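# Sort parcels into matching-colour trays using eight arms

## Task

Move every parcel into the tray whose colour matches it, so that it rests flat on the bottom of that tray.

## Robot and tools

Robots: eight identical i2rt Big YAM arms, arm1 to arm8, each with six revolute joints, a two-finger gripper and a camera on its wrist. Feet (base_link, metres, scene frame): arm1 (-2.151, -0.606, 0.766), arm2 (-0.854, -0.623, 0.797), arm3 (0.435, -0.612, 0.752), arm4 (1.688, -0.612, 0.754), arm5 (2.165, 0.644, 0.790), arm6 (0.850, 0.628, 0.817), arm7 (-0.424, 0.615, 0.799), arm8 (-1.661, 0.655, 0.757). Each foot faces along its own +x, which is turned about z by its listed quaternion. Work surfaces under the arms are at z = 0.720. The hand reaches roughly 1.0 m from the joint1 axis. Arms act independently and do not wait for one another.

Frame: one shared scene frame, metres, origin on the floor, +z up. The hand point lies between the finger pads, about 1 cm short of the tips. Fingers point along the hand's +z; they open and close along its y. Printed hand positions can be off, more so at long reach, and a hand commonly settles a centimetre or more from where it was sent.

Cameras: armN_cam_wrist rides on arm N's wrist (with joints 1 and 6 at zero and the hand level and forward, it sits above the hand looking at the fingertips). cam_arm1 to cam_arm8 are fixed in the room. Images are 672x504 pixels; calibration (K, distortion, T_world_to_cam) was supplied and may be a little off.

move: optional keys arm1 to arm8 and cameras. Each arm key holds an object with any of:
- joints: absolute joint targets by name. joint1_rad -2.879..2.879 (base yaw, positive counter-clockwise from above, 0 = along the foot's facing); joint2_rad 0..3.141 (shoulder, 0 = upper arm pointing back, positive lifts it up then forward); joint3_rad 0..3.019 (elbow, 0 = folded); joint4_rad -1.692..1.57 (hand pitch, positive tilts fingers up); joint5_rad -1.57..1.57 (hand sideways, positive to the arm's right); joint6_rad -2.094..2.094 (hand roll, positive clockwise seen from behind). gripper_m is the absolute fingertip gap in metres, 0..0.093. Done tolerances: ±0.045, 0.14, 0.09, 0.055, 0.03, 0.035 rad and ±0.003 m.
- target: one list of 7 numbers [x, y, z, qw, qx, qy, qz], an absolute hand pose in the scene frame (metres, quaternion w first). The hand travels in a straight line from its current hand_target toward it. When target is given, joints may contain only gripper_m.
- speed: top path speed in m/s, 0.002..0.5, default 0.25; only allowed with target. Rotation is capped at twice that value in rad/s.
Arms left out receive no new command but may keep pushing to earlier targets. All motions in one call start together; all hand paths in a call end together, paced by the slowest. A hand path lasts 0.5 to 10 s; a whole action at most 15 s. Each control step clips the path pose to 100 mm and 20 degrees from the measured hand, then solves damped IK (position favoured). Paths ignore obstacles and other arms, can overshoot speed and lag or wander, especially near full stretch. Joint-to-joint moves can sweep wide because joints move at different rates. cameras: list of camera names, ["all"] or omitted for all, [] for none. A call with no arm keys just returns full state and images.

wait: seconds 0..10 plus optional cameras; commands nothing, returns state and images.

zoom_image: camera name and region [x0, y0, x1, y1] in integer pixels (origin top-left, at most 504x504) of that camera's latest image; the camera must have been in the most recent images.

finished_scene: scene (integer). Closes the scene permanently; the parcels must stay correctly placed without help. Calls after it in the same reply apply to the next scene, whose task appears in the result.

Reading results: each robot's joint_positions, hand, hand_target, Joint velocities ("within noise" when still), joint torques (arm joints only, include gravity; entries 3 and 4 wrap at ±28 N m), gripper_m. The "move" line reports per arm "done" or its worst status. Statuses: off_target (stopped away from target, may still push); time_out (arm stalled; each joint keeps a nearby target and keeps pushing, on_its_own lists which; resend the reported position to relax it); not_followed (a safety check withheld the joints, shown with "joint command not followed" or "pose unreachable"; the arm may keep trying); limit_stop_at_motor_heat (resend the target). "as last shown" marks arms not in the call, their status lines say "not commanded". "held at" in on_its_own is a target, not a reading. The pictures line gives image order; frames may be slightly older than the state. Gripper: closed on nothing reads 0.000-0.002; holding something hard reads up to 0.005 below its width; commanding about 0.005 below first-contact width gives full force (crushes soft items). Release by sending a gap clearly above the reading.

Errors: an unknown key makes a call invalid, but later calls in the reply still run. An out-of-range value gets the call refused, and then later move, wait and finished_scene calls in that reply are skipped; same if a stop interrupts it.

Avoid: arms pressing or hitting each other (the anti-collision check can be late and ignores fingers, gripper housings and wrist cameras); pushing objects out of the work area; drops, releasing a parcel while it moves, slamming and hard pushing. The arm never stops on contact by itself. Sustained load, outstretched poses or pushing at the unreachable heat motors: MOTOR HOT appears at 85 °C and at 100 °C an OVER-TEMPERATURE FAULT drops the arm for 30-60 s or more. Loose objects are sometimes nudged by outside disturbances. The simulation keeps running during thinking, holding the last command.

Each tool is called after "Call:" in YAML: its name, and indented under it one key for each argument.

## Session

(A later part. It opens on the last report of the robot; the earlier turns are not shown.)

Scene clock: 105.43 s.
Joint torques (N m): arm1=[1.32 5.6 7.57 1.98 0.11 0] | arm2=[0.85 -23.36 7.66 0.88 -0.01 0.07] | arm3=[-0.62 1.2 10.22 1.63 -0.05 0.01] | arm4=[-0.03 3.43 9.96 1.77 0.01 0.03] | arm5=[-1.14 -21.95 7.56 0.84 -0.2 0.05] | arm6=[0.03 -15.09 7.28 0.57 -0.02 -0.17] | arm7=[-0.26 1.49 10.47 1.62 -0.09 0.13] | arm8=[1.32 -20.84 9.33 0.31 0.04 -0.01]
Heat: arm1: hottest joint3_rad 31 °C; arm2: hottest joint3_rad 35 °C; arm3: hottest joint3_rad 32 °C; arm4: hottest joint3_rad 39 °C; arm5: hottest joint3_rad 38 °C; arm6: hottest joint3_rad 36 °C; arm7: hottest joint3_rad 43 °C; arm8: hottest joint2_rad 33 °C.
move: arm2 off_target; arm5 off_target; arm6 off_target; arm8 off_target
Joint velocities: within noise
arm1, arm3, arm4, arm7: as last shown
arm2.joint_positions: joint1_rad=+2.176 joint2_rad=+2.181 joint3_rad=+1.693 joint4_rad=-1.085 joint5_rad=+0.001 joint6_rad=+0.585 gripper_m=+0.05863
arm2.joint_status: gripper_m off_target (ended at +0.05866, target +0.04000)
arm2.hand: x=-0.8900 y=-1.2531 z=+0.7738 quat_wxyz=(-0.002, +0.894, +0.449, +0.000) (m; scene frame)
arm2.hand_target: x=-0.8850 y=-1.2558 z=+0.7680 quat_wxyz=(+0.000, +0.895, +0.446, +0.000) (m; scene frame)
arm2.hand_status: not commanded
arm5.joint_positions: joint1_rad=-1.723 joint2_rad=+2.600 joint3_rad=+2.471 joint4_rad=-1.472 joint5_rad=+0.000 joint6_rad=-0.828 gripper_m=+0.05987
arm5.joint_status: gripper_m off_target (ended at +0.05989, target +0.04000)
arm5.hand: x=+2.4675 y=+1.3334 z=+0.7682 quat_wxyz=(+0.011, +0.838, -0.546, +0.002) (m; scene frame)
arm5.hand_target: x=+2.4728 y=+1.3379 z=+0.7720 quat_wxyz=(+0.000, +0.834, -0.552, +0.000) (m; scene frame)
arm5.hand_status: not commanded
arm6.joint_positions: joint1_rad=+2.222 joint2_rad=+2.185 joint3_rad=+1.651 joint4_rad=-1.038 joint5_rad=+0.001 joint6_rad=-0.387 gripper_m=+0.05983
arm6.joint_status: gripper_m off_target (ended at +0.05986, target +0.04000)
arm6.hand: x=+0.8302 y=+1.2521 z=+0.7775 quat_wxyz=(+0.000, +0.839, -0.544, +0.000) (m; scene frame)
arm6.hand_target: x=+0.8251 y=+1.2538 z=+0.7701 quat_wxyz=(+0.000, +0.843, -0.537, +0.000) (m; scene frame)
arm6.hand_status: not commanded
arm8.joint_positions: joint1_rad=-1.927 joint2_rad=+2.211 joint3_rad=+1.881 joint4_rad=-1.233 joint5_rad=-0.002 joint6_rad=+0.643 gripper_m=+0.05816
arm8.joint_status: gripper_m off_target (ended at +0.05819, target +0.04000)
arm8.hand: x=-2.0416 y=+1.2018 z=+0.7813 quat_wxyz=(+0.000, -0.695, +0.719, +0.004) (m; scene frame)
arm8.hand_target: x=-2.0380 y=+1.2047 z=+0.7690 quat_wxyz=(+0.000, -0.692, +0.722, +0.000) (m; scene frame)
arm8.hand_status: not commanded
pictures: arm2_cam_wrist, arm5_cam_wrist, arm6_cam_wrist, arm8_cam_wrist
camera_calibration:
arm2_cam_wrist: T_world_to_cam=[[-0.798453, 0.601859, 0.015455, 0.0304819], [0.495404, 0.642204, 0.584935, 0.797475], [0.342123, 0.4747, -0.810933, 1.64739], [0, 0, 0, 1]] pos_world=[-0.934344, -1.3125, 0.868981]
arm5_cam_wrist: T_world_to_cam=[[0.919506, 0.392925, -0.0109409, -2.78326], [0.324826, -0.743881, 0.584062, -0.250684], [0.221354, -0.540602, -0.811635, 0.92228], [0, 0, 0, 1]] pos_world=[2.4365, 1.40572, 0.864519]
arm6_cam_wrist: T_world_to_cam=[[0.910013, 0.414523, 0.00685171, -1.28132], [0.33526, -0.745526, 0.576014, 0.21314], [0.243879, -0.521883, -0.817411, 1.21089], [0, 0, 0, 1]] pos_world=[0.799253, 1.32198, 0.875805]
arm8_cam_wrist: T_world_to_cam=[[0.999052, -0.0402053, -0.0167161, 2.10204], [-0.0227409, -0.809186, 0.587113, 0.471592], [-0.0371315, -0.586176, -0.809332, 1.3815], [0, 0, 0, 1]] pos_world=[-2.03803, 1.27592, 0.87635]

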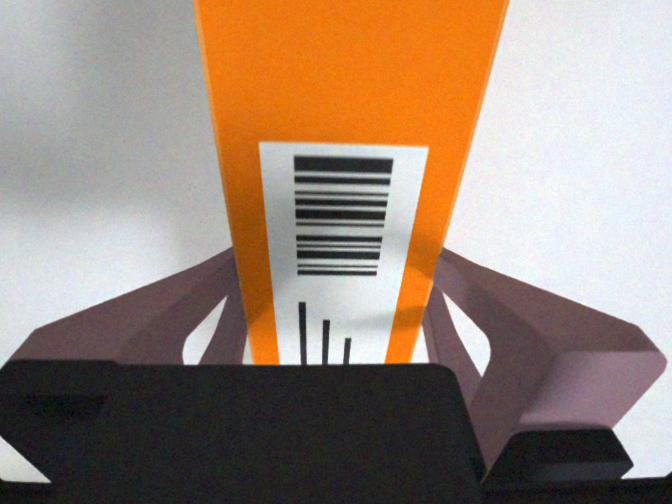

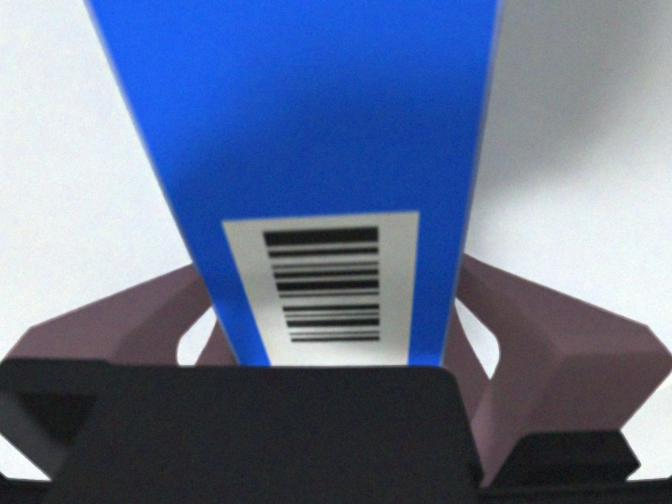

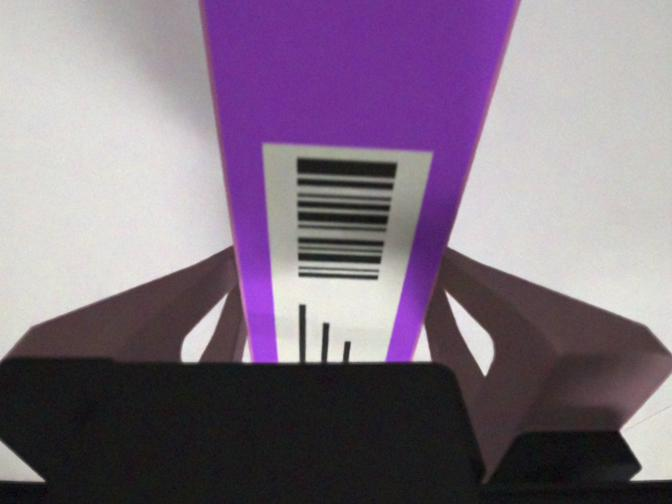

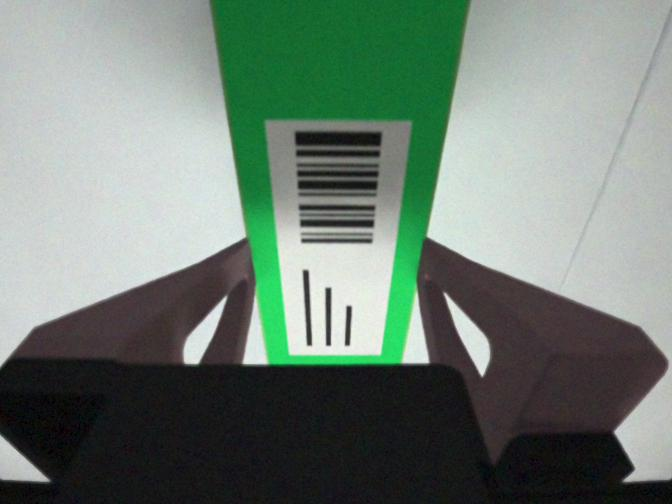

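Call:
move:
  arm8: {"target":[-2.038,1.20,0.92,0,-0.6915,0.7224,0]}
  arm5: {"target":[2.465,1.325,0.92,0,-0.834,0.552,0]}
  arm6: {"target":[0.825,1.254,0.92,0,-0.843,0.537,0]}
  arm2: {"target":[-0.885,-1.256,0.92,0,0.895,0.446,0]}
  cameras: []

Call:
move:
  arm8: {"joints":{"joint2_rad":1.489,"joint3_rad":1.401,"joint4_rad":-1.483,"joint6_rad":1.5}}
  arm5: {"joints":{"joint2_rad":1.489,"joint3_rad":1.401,"joint4_rad":-1.483,"joint6_rad":-1.5}}
  arm6: {"joints":{"joint2_rad":1.489,"joint3_rad":1.401,"joint4_rad":-1.483,"joint6_rad":-1.5}}
  arm2: {"joints":{"joint2_rad":1.489,"joint3_rad":1.401,"joint4_rad":-1.483,"joint6_rad":1.5}}
  cameras: []

Call:
move:
  arm8: {"joints":{"joint1_rad":0.396}}
  arm5: {"joints":{"joint1_rad":1.496}}
  arm6: {"joints":{"joint1_rad":-1.31}}
  arm2: {"joints":{"joint1_rad":-2.096}}
  cameras: []

Call:
move:
  arm8: {"joints":{"joint6_rad":0}}
  arm5: {"joints":{"joint6_rad":0}}
  arm6: {"joints":{"joint6_rad":0}}
  arm2: {"joints":{"joint6_rad":0.38}}
  cameras: ["cam_arm1","cam_arm2","cam_arm3","cam_arm4"]

Scene clock: 145.97 s.
Joint torques (N m): arm1=[1.26 5.89 7.61 1.96 0.09 0.02] | arm2=[0.85 -22.01 11.34 0.17 -0.01 0.07] | arm3=[-0.62 1.32 10.17 1.59 -0.04 0] | arm4=[-0.03 3.43 9.95 1.77 0.01 0.03] | arm5=[-0.67 -21.36 9.74 -0.2 -0.24 0.04] | arm6=[0.09 -16.56 11.86 -0.23 -0.02 -0.17] | arm7=[-0.32 1.61 10.43 1.58 -0.09 0.12] | arm8=[1.67 -20.31 14.48 -0.58 0.03 0.02]
Heat: arm1: hottest joint3_rad 32 °C; arm2: hottest joint2_rad 34 °C; arm3: hottest joint3_rad 33 °C; arm4: hottest joint3_rad 40 °C; arm5: hottest joint2_rad 41 °C; arm6: hottest joint3_rad 34 °C; arm7: hottest joint3_rad 44 °C; arm8: hottest joint2_rad 41 °C.
move: arm2 off_target; arm5 off_target; arm6 off_target; arm8 off_target
Joint velocities: within noise
arm1, arm3, arm4, arm7: as last shown
arm2.joint_positions: joint1_rad=+2.176 joint2_rad=+2.032 joint3_rad=+1.835 joint4_rad=-1.385 joint5_rad=+0.001 joint6_rad=+0.585 gripper_m=+0.05863
arm2.joint_status: not commanded
arm2.hand: x=-0.8895 y=-1.2450 z=+0.9153 quat_wxyz=(-0.006, +0.894, +0.449, +0.003) (m; scene frame)
arm2.hand_target: x=-0.8850 y=-1.2556 z=+0.9200 quat_wxyz=(+0.000, +0.895, +0.446, +0.000) (m; scene frame)
arm2.hand_status: off_target (0.013 m and 0.8 deg from the pose sent, 0.146 m and 0.4 deg at the start)
arm5.joint_positions: joint1_rad=-1.723 joint2_rad=+2.462 joint3_rad=+2.562 joint4_rad=-1.673 joint5_rad=+0.000 joint6_rad=-0.826 gripper_m=+0.05987
arm5.joint_status: not commanded
arm5.hand: x=+2.4612 y=+1.3195 z=+0.9030 quat_wxyz=(-0.002, +0.837, -0.547, +0.000) (m; scene frame)
arm5.hand_target: x=+2.4645 y=+1.3241 z=+0.9197 quat_wxyz=(-0.017, +0.834, -0.552, -0.003) (m; scene frame)
arm5.hand_status: off_target (0.018 m and 0.7 deg from the pose sent, 0.152 m and 1.5 deg at the start; pose on its path clipped on 6 of 46 steps; a joint's target at an end of its range on 27 of 46 steps)
arm6.joint_positions: joint1_rad=+2.222 joint2_rad=+2.050 joint3_rad=+1.756 joint4_rad=-1.326 joint5_rad=+0.001 joint6_rad=-0.387 gripper_m=+0.05983
arm6.joint_status: not commanded
arm6.hand: x=+0.8307 y=+1.2381 z=+0.8960 quat_wxyz=(+0.020, +0.839, -0.544, +0.014) (m; scene frame)
arm6.hand_target: x=+0.8251 y=+1.2528 z=+0.9202 quat_wxyz=(+0.000, +0.843, -0.537, +0.000) (m; scene frame)
arm6.hand_status: off_target (0.029 m and 3.0 deg from the pose sent, 0.143 m and 0.9 deg at the start; pose on its path clipped on 2 of 46 steps)
arm8.joint_positions: joint1_rad=-1.927 joint2_rad=+2.113 joint3_rad=+2.057 joint4_rad=-1.539 joint5_rad=-0.002 joint6_rad=+0.643 gripper_m=+0.05816
arm8.joint_status: not commanded
arm8.hand: x=-2.0328 y=+1.1893 z=+0.9092 quat_wxyz=(-0.003, -0.695, +0.719, -0.013) (m; scene frame)
arm8.hand_target: x=-2.0377 y=+1.1994 z=+0.9201 quat_wxyz=(+0.000, -0.692, +0.722, +0.001) (m; scene frame)
arm8.hand_status: off_target (0.016 m and 1.6 deg from the pose sent, 0.139 m and 0.7 deg at the start)
pictures: none
No camera images: "cameras" was empty.

Scene clock: 148.00 s.
Joint torques (N m): arm1=[1.61 5.6 7.53 1.95 0.09 0.03] | arm2=[0.85 -13.68 8.42 0.28 0.03 0.11] | arm3=[-0.67 1.14 10.17 1.59 -0.04 0] | arm4=[-0.03 3.43 9.95 1.76 0.01 0.03] | arm5=[-0.32 -10.99 7.54 0.73 -0.27 -0.18] | arm6=[0.03 -9.05 8.8 -0.12 -0.08 -0.18] | arm7=[-0.38 1.49 10.47 1.63 -0.08 0.12] | arm8=[1.55 -11.58 9.77 0.1 0.09 0.04]
Heat: arm1: hottest joint3_rad 32 °C; arm2: hottest joint2_rad 34 °C; arm3: hottest joint3_rad 33 °C; arm4: hottest joint3_rad 40 °C; arm5: hottest joint2_rad 41 °C; arm6: hottest joint3_rad 34 °C; arm7: hottest joint3_rad 44 °C; arm8: hottest joint2_rad 41 °C.
move: arm2 done; arm5 done; arm6 done; arm8 done
Joint velocities: within noise
arm1.joint_positions: joint1_rad=+0.458 joint2_rad=+0.456 joint3_rad=+1.438 joint4_rad=-1.139 joint5_rad=+0.063 joint6_rad=-0.074 gripper_m=+0.09396
arm1.joint_status: not commanded
arm1.hand: x=-1.9866 y=-0.6052 z=+1.4040 quat_wxyz=(-0.650, +0.024, -0.759, +0.041) (m; scene frame)
arm1.hand_target: x=-1.9921 y=-0.6053 z=+1.4119 quat_wxyz=(-0.658, +0.023, -0.752, +0.041) (m; scene frame)
arm1.hand_status: not commanded
arm2.joint_positions: joint1_rad=+2.176 joint2_rad=+1.482 joint3_rad=+1.400 joint4_rad=-1.478 joint5_rad=+0.001 joint6_rad=+1.486 gripper_m=+0.05858
arm2.joint_status: all done
arm2.hand: x=-0.8792 y=-1.0617 z=+1.0335 quat_wxyz=(+0.005, +1.000, +0.015, -0.001) (m; scene frame)
arm2.hand_target: x=-0.8756 y=-1.0617 z=+1.0309 quat_wxyz=(-0.001, +1.000, +0.011, +0.000) (m; scene frame)
arm2.hand_status: not commanded
arm3.joint_positions: joint1_rad=+0.288 joint2_rad=+0.566 joint3_rad=+1.355 joint4_rad=-1.309 joint5_rad=+0.227 joint6_rad=-0.408 gripper_m=+0.09396
arm3.joint_status: not commanded
arm3.hand: x=+0.2384 y=-0.5089 z=+1.2929 quat_wxyz=(-0.272, +0.862, -0.018, -0.428) (m; scene frame)
arm3.hand_target: x=+0.2407 y=-0.5098 z=+1.3061 quat_wxyz=(-0.276, +0.854, -0.020, -0.440) (m; scene frame)
arm3.hand_status: not commanded
arm4.joint_positions: joint1_rad=-0.202 joint2_rad=+0.526 joint3_rad=+1.372 joint4_rad=-1.530 joint5_rad=+0.176 joint6_rad=+0.279 gripper_m=+0.09396
arm4.joint_status: not commanded
arm4.hand: x=+1.8391 y=-0.5129 z=+1.2624 quat_wxyz=(-0.405, +0.175, -0.887, -0.138) (m; scene frame)
arm4.hand_target: x=+1.8372 y=-0.5146 z=+1.2716 quat_wxyz=(-0.414, +0.173, -0.882, -0.143) (m; scene frame)
arm4.hand_status: not commanded
arm5.joint_positions: joint1_rad=-1.723 joint2_rad=+1.505 joint3_rad=+1.389 joint4_rad=-1.494 joint5_rad=+0.000 joint6_rad=-1.489 gripper_m=+0.05981
arm5.joint_status: all done
arm5.hand: x=+2.3386 y=+1.0403 z=+1.0163 quat_wxyz=(+0.016, +0.969, -0.245, -0.002) (m; scene frame)
arm5.hand_target: x=+2.3411 y=+1.0442 z=+1.0275 quat_wxyz=(-0.003, +0.971, -0.241, +0.001) (m; scene frame)
arm5.hand_status: not commanded
arm6.joint_positions: joint1_rad=+2.222 joint2_rad=+1.489 joint3_rad=+1.394 joint4_rad=-1.476 joint5_rad=+0.001 joint6_rad=-1.490 gripper_m=+0.05991
arm6.joint_status: all done
arm6.hand: x=+0.8364 y=+1.0669 z=+1.0488 quat_wxyz=(+0.000, +1.000, -0.024, +0.000) (m; scene frame)
arm6.hand_target: x=+0.8328 y=+1.0670 z=+1.0512 quat_wxyz=(+0.000, +1.000, -0.015, +0.000) (m; scene frame)
arm6.hand_status: not commanded
arm7.joint_positions: joint1_rad=-0.316 joint2_rad=+0.535 joint3_rad=+1.368 joint4_rad=-1.177 joint5_rad=-0.073 joint6_rad=-0.126 gripper_m=+0.09396
arm7.joint_status: not commanded
arm7.hand: x=-0.2873 y=+0.4416 z=+1.3804 quat_wxyz=(-0.508, -0.311, -0.757, +0.270) (m; scene frame)
arm7.hand_target: x=-0.2897 y=+0.4449 z=+1.3917 quat_wxyz=(-0.517, -0.307, -0.750, +0.275) (m; scene frame)
arm7.hand_status: not commanded
arm8.joint_positions: joint1_rad=-1.927 joint2_rad=+1.485 joint3_rad=+1.401 joint4_rad=-1.491 joint5_rad=-0.002 joint6_rad=+1.492 gripper_m=+0.05816
arm8.joint_status: all done
arm8.hand: x=-1.9105 y=+1.0137 z=+0.9930 quat_wxyz=(+0.000, -0.337, +0.942, -0.003) (m; scene frame)
arm8.hand_target: x=-1.9107 y=+1.0164 z=+0.9912 quat_wxyz=(+0.000, -0.332, +0.943, -0.001) (m; scene frame)
arm8.hand_status: not commanded
pictures: none
No camera images: "cameras" was empty.

Scene clock: 151.83 s.
Joint torques (N m): arm1=[1.32 5.77 7.57 1.96 0.09 0.01] | arm2=[0.38 -13.98 8.42 0.28 0.01 0.07] | arm3=[-0.62 1.32 10.18 1.61 -0.05 0] | arm4=[-0.03 3.43 9.95 1.77 0.01 0.03] | arm5=[-0.56 -11.46 7.46 0.58 -0.19 -0.14] | arm6=[-0.03 -9.11 8.77 -0.14 -0.1 -0.18] | arm7=[-0.21 1.79 10.43 1.58 -0.1 0.11] | arm8=[1.79 -11.63 9.77 -0.03 0.07 0.03]
Heat: arm1: hottest joint3_rad 32 °C; arm2: hottest joint2_rad 34 °C; arm3: hottest joint3_rad 33 °C; arm4: hottest joint3_rad 40 °C; arm5: hottest joint2_rad 40 °C; arm6: hottest joint3_rad 34 °C; arm7: hottest joint3_rad 44 °C; arm8: hottest joint2_rad 40 °C.
move: arm2 done; arm5 done; arm6 done; arm8 done
Joint velocities: within noise
arm1, arm3, arm4, arm7: as last shown
arm2.joint_positions: joint1_rad=-2.098 joint2_rad=+1.484 joint3_rad=+1.400 joint4_rad=-1.478 joint5_rad=+0.002 joint6_rad=+1.487 gripper_m=+0.05852
arm2.joint_status: all done
arm2.hand: x=-0.4460 y=-0.4598 z=+1.0329 quat_wxyz=(-0.003, -0.525, -0.851, -0.003) (m; scene frame)
arm2.hand_target: x=-0.4470 y=-0.4587 z=+1.0316 quat_wxyz=(+0.001, -0.529, -0.848, -0.001) (m; scene frame)
arm2.hand_status: not commanded
arm5.joint_positions: joint1_rad=+1.497 joint2_rad=+1.505 joint3_rad=+1.389 joint4_rad=-1.490 joint5_rad=-0.002 joint6_rad=-1.491 gripper_m=+0.05979
arm5.joint_status: all done
arm5.hand: x=+2.0205 y=+0.2317 z=+1.0101 quat_wxyz=(+0.004, +0.206, +0.978, +0.021) (m; scene frame)
arm5.hand_target: x=+2.0188 y=+0.2284 z=+1.0213 quat_wxyz=(+0.002, +0.202, +0.979, +0.003) (m; scene frame)
arm5.hand_status: not commanded
arm6.joint_positions: joint1_rad=-1.318 joint2_rad=+1.489 joint3_rad=+1.394 joint4_rad=-1.476 joint5_rad=+0.002 joint6_rad=-1.492 gripper_m=+0.05974
arm6.joint_status: all done
arm6.hand: x=+0.6933 y=+0.2186 z=+1.0488 quat_wxyz=(+0.001, -0.220, -0.975, +0.000) (m; scene frame)
arm6.hand_target: x=+0.6965 y=+0.2171 z=+1.0512 quat_wxyz=(+0.000, -0.212, -0.977, +0.000) (m; scene frame)
arm6.hand_status: not commanded
arm8.joint_positions: joint1_rad=+0.397 joint2_rad=+1.485 joint3_rad=+1.401 joint4_rad=-1.489 joint5_rad=-0.002 joint6_rad=+1.492 gripper_m=+0.05818
arm8.joint_status: all done
arm8.hand: x=-1.7519 y=+0.2278 z=+0.9938 quat_wxyz=(+0.000, -0.998, +0.065, -0.001) (m; scene frame)
arm8.hand_target: x=-1.7530 y=+0.2263 z=+0.9919 quat_wxyz=(+0.000, -0.998, +0.070, +0.000) (m; scene frame)
arm8.hand_status: not commanded
pictures: none
No camera images: "cameras" was empty.

Scene clock: 154.07 s.
Joint torques (N m): arm1=[1.14 5.77 7.6 1.92 0.13 0] | arm2=[0.44 -14.04 8.47 0.35 -0.05 -0.18] | arm3=[-0.62 1.26 10.15 1.63 -0.04 0] | arm4=[-0.03 3.43 9.96 1.77 0.01 0.03] | arm5=[-0.56 -11.52 7.42 0.7 -0.1 0.08] | arm6=[-0.03 -9.17 8.84 -0.05 -0.01 0] | arm7=[-0.32 1.61 10.45 1.59 -0.08 0.12] | arm8=[1.9 -11.75 9.84 0.02 -0.01 -0.11]
Heat: arm1: hottest joint3_rad 32 °C; arm2: hottest joint2_rad 34 °C; arm3: hottest joint3_rad 33 °C; arm4: hottest joint3_rad 40 °C; arm5: hottest joint2_rad 39 °C; arm6: hottest joint3_rad 34 °C; arm7: hottest joint3_rad 44 °C; arm8: hottest joint2_rad 39 °C.
move: arm2 done; arm5 done; arm6 done; arm8 done
Joint velocities: within noise
arm1, arm3, arm4, arm7: as last shown
arm2.joint_positions: joint1_rad=-2.098 joint2_rad=+1.484 joint3_rad=+1.400 joint4_rad=-1.478 joint5_rad=+0.002 joint6_rad=+0.393 gripper_m=+0.05859
arm2.joint_status: all done
arm2.hand: x=-0.4460 y=-0.4598 z=+1.0329 quat_wxyz=(-0.004, -0.005, -1.000, -0.001) (m; scene frame)
arm2.hand_target: x=-0.4470 y=-0.4587 z=+1.0316 quat_wxyz=(+0.000, +0.002, -1.000, -0.001) (m; scene frame)
arm2.hand_status: not commanded
arm5.joint_positions: joint1_rad=+1.497 joint2_rad=+1.505 joint3_rad=+1.389 joint4_rad=-1.490 joint5_rad=-0.002 joint6_rad=-0.010 gripper_m=+0.05993
arm5.joint_status: all done
arm5.hand: x=+2.0205 y=+0.2317 z=+1.0101 quat_wxyz=(-0.011, +0.812, +0.583, +0.018) (m; scene frame)
arm5.hand_target: x=+2.0188 y=+0.2284 z=+1.0213 quat_wxyz=(-0.001, +0.815, +0.579, +0.004) (m; scene frame)
arm5.hand_status: not commanded
arm6.joint_positions: joint1_rad=-1.318 joint2_rad=+1.489 joint3_rad=+1.394 joint4_rad=-1.476 joint5_rad=+0.002 joint6_rad=-0.010 gripper_m=+0.05974
arm6.joint_status: all done
arm6.hand: x=+0.6933 y=+0.2186 z=+1.0488 quat_wxyz=(+0.001, -0.821, -0.571, +0.001) (m; scene frame)
arm6.hand_target: x=+0.6965 y=+0.2171 z=+1.0512 quat_wxyz=(+0.000, -0.821, -0.570, +0.000) (m; scene frame)
arm6.hand_status: not commanded
arm8.joint_positions: joint1_rad=+0.397 joint2_rad=+1.485 joint3_rad=+1.401 joint4_rad=-1.489 joint5_rad=-0.002 joint6_rad=+0.008 gripper_m=+0.05820
arm8.joint_status: all done
arm8.hand: x=-1.7519 y=+0.2278 z=+0.9938 quat_wxyz=(-0.001, -0.780, -0.626, -0.001) (m; scene frame)
arm8.hand_target: x=-1.7530 y=+0.2263 z=+0.9919 quat_wxyz=(+0.000, -0.777, -0.629, +0.000) (m; scene frame)
arm8.hand_status: not commanded
pictures: cam_arm1, cam_arm2, cam_arm3, cam_arm4

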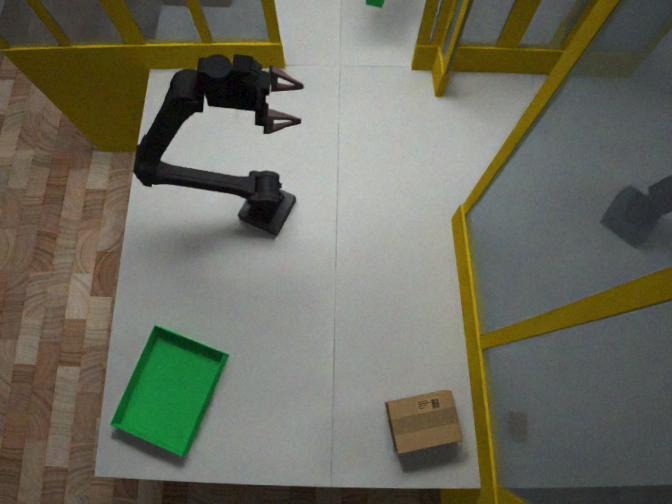

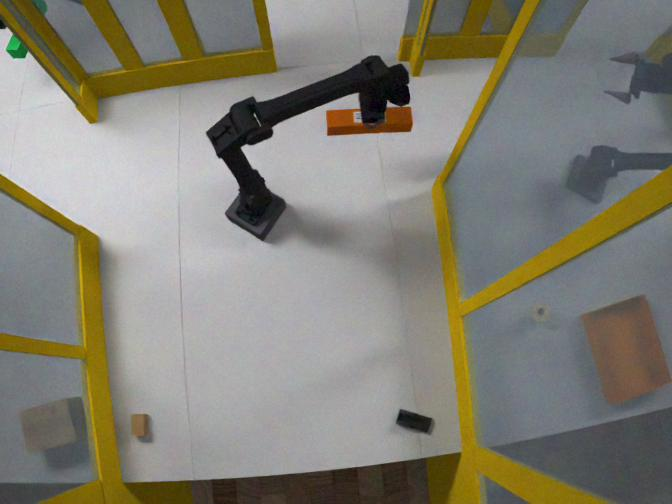

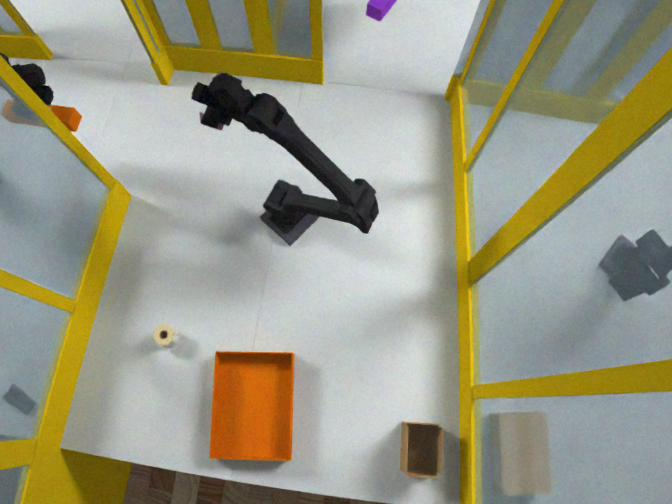

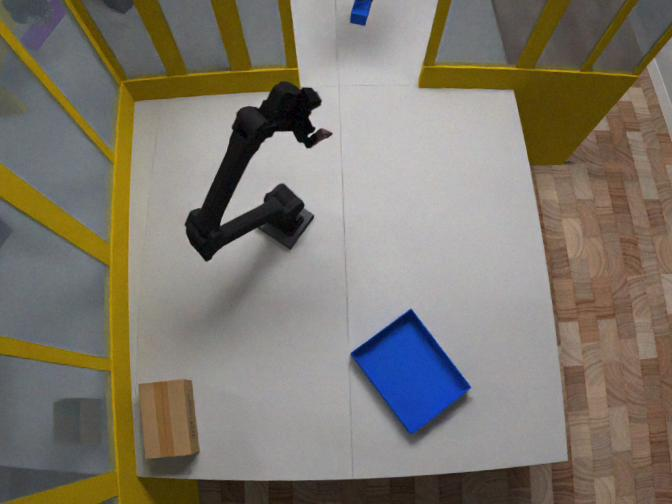

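Call:
move:
  arm8: {"target":[-1.8,0.0,0.90,0,0.766,0.643,0]}
  arm5: {"target":[1.94,0.0,0.91,0,0.819,0.574,0]}
  arm6: {"target":[0.615,0.0,0.91,0,0.809,0.588,0]}
  arm2: {"target":[-0.205,-0.36,0.90,0,0,1,0]}
  cameras: []

Call:
move:
  arm8: {"target":[-1.8,0.0,0.78,0,0.766,0.643,0],"speed":0.12}
  arm5: {"target":[1.94,0.0,0.776,0,0.819,0.574,0],"speed":0.12}
  arm6: {"target":[0.615,0.0,0.778,0,0.809,0.588,0],"speed":0.12}
  arm2: {"target":[-0.205,-0.36,0.772,0,0,1,0],"speed":0.12}
  cameras: ["arm8_cam_wrist","arm5_cam_wrist","arm6_cam_wrist","arm2_cam_wrist"]

Scene clock: 168.93 s.
Joint torques (N m): arm1=[1.03 5.89 7.51 1.94 0.12 0] | arm2=[0.5 -25.52 12.05 0.03 0.02 -0.13] | arm3=[-0.5 1.26 10.21 1.61 -0.05 0.01] | arm4=[-0.03 3.43 9.96 1.77 0.01 0.03] | arm5=[-0.5 -20.07 10.19 -0.18 -0.06 0.02] | arm6=[-0.15 -16.26 12.66 -0.2 -0.03 -0.18] | arm7=[-0.26 1.55 10.43 1.57 -0.1 0.11] | arm8=[1.79 -20.6 14.82 -0.61 -0.01 -0.1]
Heat: arm1: hottest joint3_rad 32 °C; arm2: hottest joint3_rad 35 °C; arm3: hottest joint3_rad 33 °C; arm4: hottest joint3_rad 41 °C; arm5: hottest joint3_rad 39 °C; arm6: hottest joint3_rad 34 °C; arm7: hottest joint3_rad 44 °C; arm8: hottest joint2_rad 37 °C.
move: arm2 off_target; arm5 off_target; arm6 off_target; arm8 off_target
Joint velocities: within noise
arm1, arm3, arm4, arm7: as last shown
arm2.joint_positions: joint1_rad=-2.098 joint2_rad=+2.260 joint3_rad=+2.155 joint4_rad=-1.489 joint5_rad=+0.002 joint6_rad=+0.393 gripper_m=+0.05859
arm2.joint_status: not commanded
arm2.hand: x=-0.2146 y=-0.3665 z=+0.8908 quat_wxyz=(+0.011, -0.005, -1.000, +0.005) (m; scene frame)
arm2.hand_target: x=-0.2056 y=-0.3603 z=+0.9000 quat_wxyz=(-0.001, +0.000, -1.000, +0.000) (m; scene frame)
arm2.hand_status: off_target (0.015 m and 1.5 deg from the pose sent, 0.293 m and 0.8 deg at the start)
arm5.joint_positions: joint1_rad=+1.497 joint2_rad=+2.196 joint3_rad=+2.066 joint4_rad=-1.477 joint5_rad=-0.001 joint6_rad=+0.004 gripper_m=+0.05993
arm5.joint_status: not commanded
arm5.hand: x=+1.9441 y=+0.0125 z=+0.8882 quat_wxyz=(-0.012, +0.816, +0.577, +0.018) (m; scene frame)
arm5.hand_target: x=+1.9403 y=+0.0010 z=+0.9101 quat_wxyz=(+0.000, +0.819, +0.574, +0.000) (m; scene frame)
arm5.hand_status: off_target (0.025 m and 2.5 deg from the pose sent, 0.265 m and 2.8 deg at the start)
arm6.joint_positions: joint1_rad=-1.318 joint2_rad=+2.166 joint3_rad=+1.951 joint4_rad=-1.391 joint5_rad=+0.002 joint6_rad=-0.035 gripper_m=+0.05974
arm6.joint_status: not commanded
arm6.hand: x=+0.6162 y=+0.0168 z=+0.8958 quat_wxyz=(+0.011, -0.813, -0.582, -0.014) (m; scene frame)
arm6.hand_target: x=+0.6153 y=+0.0010 z=+0.9103 quat_wxyz=(+0.000, -0.809, -0.588, +0.001) (m; scene frame)
arm6.hand_status: off_target (0.022 m and 2.2 deg from the pose sent, 0.271 m and 2.3 deg at the start)
arm8.joint_positions: joint1_rad=+0.397 joint2_rad=+2.142 joint3_rad=+2.049 joint4_rad=-1.506 joint5_rad=-0.002 joint6_rad=-0.026 gripper_m=+0.05820
arm8.joint_status: not commanded
arm8.hand: x=-1.7975 y=+0.0128 z=+0.8890 quat_wxyz=(+0.008, -0.769, -0.639, -0.012) (m; scene frame)
arm8.hand_target: x=-1.7997 y=+0.0007 z=+0.9002 quat_wxyz=(+0.000, -0.766, -0.643, +0.001) (m; scene frame)
arm8.hand_status: off_target (0.017 m and 1.7 deg from the pose sent, 0.251 m and 2.5 deg at the start)
pictures: none
No camera images: "cameras" was empty.

Scene clock: 170.67 s.
Joint torques (N m): arm1=[1.32 5.48 7.57 2.03 0.11 0.01] | arm2=[0.5 -25.99 8.21 0.91 0.01 -0.13] | arm3=[-0.67 1.26 10.15 1.61 -0.04 0.01] | arm4=[-0.03 3.43 9.96 1.77 0.01 0.03] | arm5=[-0.73 -19.19 6.6 0.83 -0.04 0.03] | arm6=[-0.09 -16.85 8.01 0.57 -0.03 -0.18] | arm7=[-0.32 1.55 10.43 1.57 -0.09 0.13] | arm8=[1.85 -20.95 9.47 0.29 -0.02 -0.11]
Heat: arm1: hottest joint3_rad 32 °C; arm2: hottest joint3_rad 35 °C; arm3: hottest joint3_rad 33 °C; arm4: hottest joint3_rad 41 °C; arm5: hottest joint3_rad 39 °C; arm6: hottest joint3_rad 34 °C; arm7: hottest joint3_rad 44 °C; arm8: hottest joint2_rad 37 °C.
move: arm2 done; arm5 done; arm6 done; arm8 done
Joint velocities: within noise
arm1, arm3, arm4, arm7: as last shown
arm2.joint_positions: joint1_rad=-2.098 joint2_rad=+2.353 joint3_rad=+2.025 joint4_rad=-1.245 joint5_rad=+0.002 joint6_rad=+0.393 gripper_m=+0.05859
arm2.joint_status: not commanded
arm2.hand: x=-0.2061 y=-0.3629 z=+0.7801 quat_wxyz=(+0.000, -0.005, -1.000, +0.000) (m; scene frame)
arm2.hand_target: x=-0.2051 y=-0.3601 z=+0.7720 quat_wxyz=(+0.000, +0.000, -1.000, +0.000) (m; scene frame)
arm2.hand_status: done (0.009 m and 0.6 deg from the pose sent, 0.119 m and 1.5 deg at the start)
arm5.joint_positions: joint1_rad=+1.497 joint2_rad=+2.294 joint3_rad=+1.927 joint4_rad=-1.218 joint5_rad=-0.001 joint6_rad=+0.004 gripper_m=+0.05993
arm5.joint_status: not commanded
arm5.hand: x=+1.9420 y=+0.0058 z=+0.7719 quat_wxyz=(-0.005, +0.816, +0.577, +0.010) (m; scene frame)
arm5.hand_target: x=+1.9400 y=+0.0001 z=+0.7760 quat_wxyz=(+0.000, +0.819, +0.574, +0.000) (m; scene frame)
arm5.hand_status: done (0.007 m and 1.4 deg from the pose sent, 0.113 m and 2.5 deg at the start)
arm6.joint_positions: joint1_rad=-1.318 joint2_rad=+2.291 joint3_rad=+1.856 joint4_rad=-1.147 joint5_rad=+0.002 joint6_rad=-0.035 gripper_m=+0.05974
arm6.joint_status: not commanded
arm6.hand: x=+0.6121 y=+0.0059 z=+0.7808 quat_wxyz=(+0.004, -0.813, -0.582, -0.004) (m; scene frame)
arm6.hand_target: x=+0.6149 y=+0.0001 z=+0.7781 quat_wxyz=(+0.000, -0.809, -0.588, +0.000) (m; scene frame)
arm6.hand_status: done (0.007 m and 1.1 deg from the pose sent, 0.119 m and 2.2 deg at the start)
arm8.joint_positions: joint1_rad=+0.397 joint2_rad=+2.215 joint3_rad=+1.909 joint4_rad=-1.263 joint5_rad=-0.002 joint6_rad=-0.026 gripper_m=+0.05820
arm8.joint_status: not commanded
arm8.hand: x=-1.7999 y=+0.0015 z=+0.7899 quat_wxyz=(-0.002, -0.769, -0.640, +0.001) (m; scene frame)
arm8.hand_target: x=-1.7998 y=+0.0002 z=+0.7800 quat_wxyz=(+0.000, -0.766, -0.643, +0.000) (m; scene frame)
arm8.hand_status: done (0.010 m and 0.6 deg from the pose sent, 0.110 m and 1.7 deg at the start)
pictures: arm2_cam_wrist, arm5_cam_wrist, arm6_cam_wrist, arm8_cam_wrist
camera_calibration:
arm2_cam_wrist: T_world_to_cam=[[-0.0160955, -0.999783, 0.013236, -0.37766], [-0.811524, 0.0207956, 0.583949, -0.610808], [-0.584098, -0.00134239, -0.811682, 0.632931], [0, 0, 0, 1]] pos_world=[-0.13207, -0.364027, 0.875419]
arm5_cam_wrist: T_world_to_cam=[[-0.939127, 0.343551, 0.00362984, 1.82009], [0.279702, 0.758371, 0.588762, -0.994414], [0.199517, 0.553937, -0.808299, 0.357376], [0, 0, 0, 1]] pos_world=[1.91613, -0.0691225, 0.867733]
arm6_cam_wrist: T_world_to_cam=[[-0.948469, 0.316767, 0.00805948, 0.570911], [0.261603, 0.768437, 0.58401, -0.614851], [0.178802, 0.556024, -0.811706, 0.645378], [0, 0, 0, 1]] pos_world=[0.586943, -0.0672172, 0.878335]
arm8_cam_wrist: T_world_to_cam=[[-0.982228, 0.187276, -0.012499, -1.75728], [0.144222, 0.795681, 0.588295, -0.201971], [0.120119, 0.576037, -0.80855, 0.974557], [0, 0, 0, 1]] pos_world=[-1.81399, -0.0715792, 0.884832]

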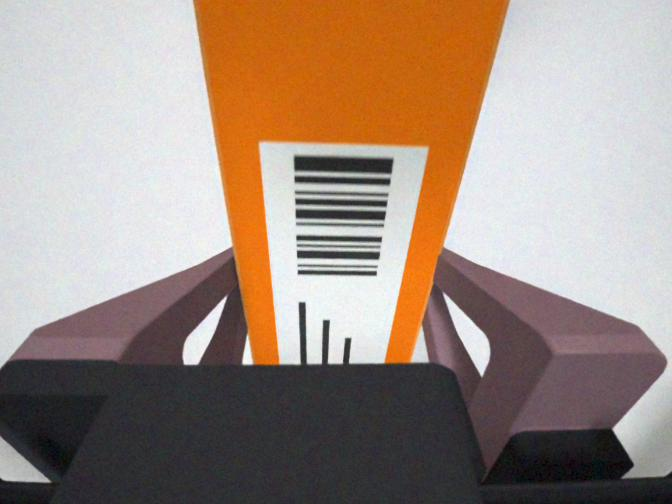

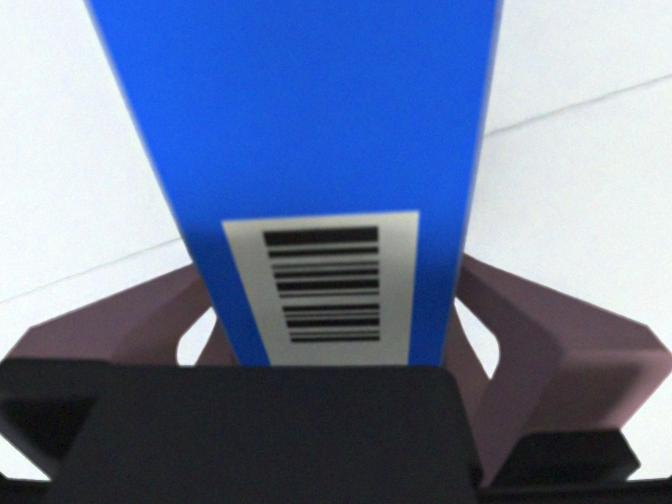

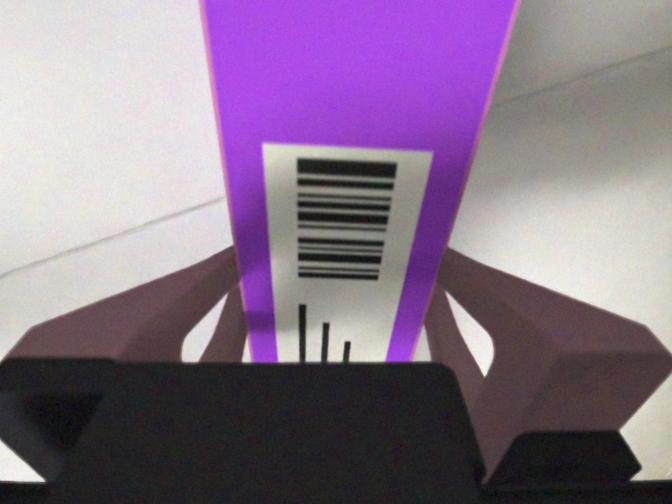

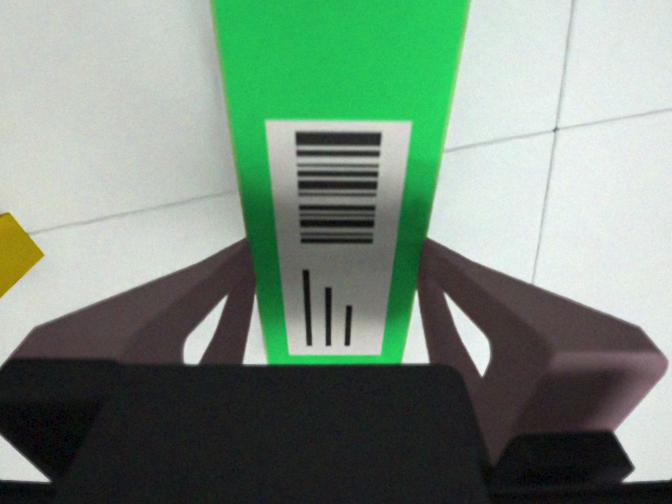

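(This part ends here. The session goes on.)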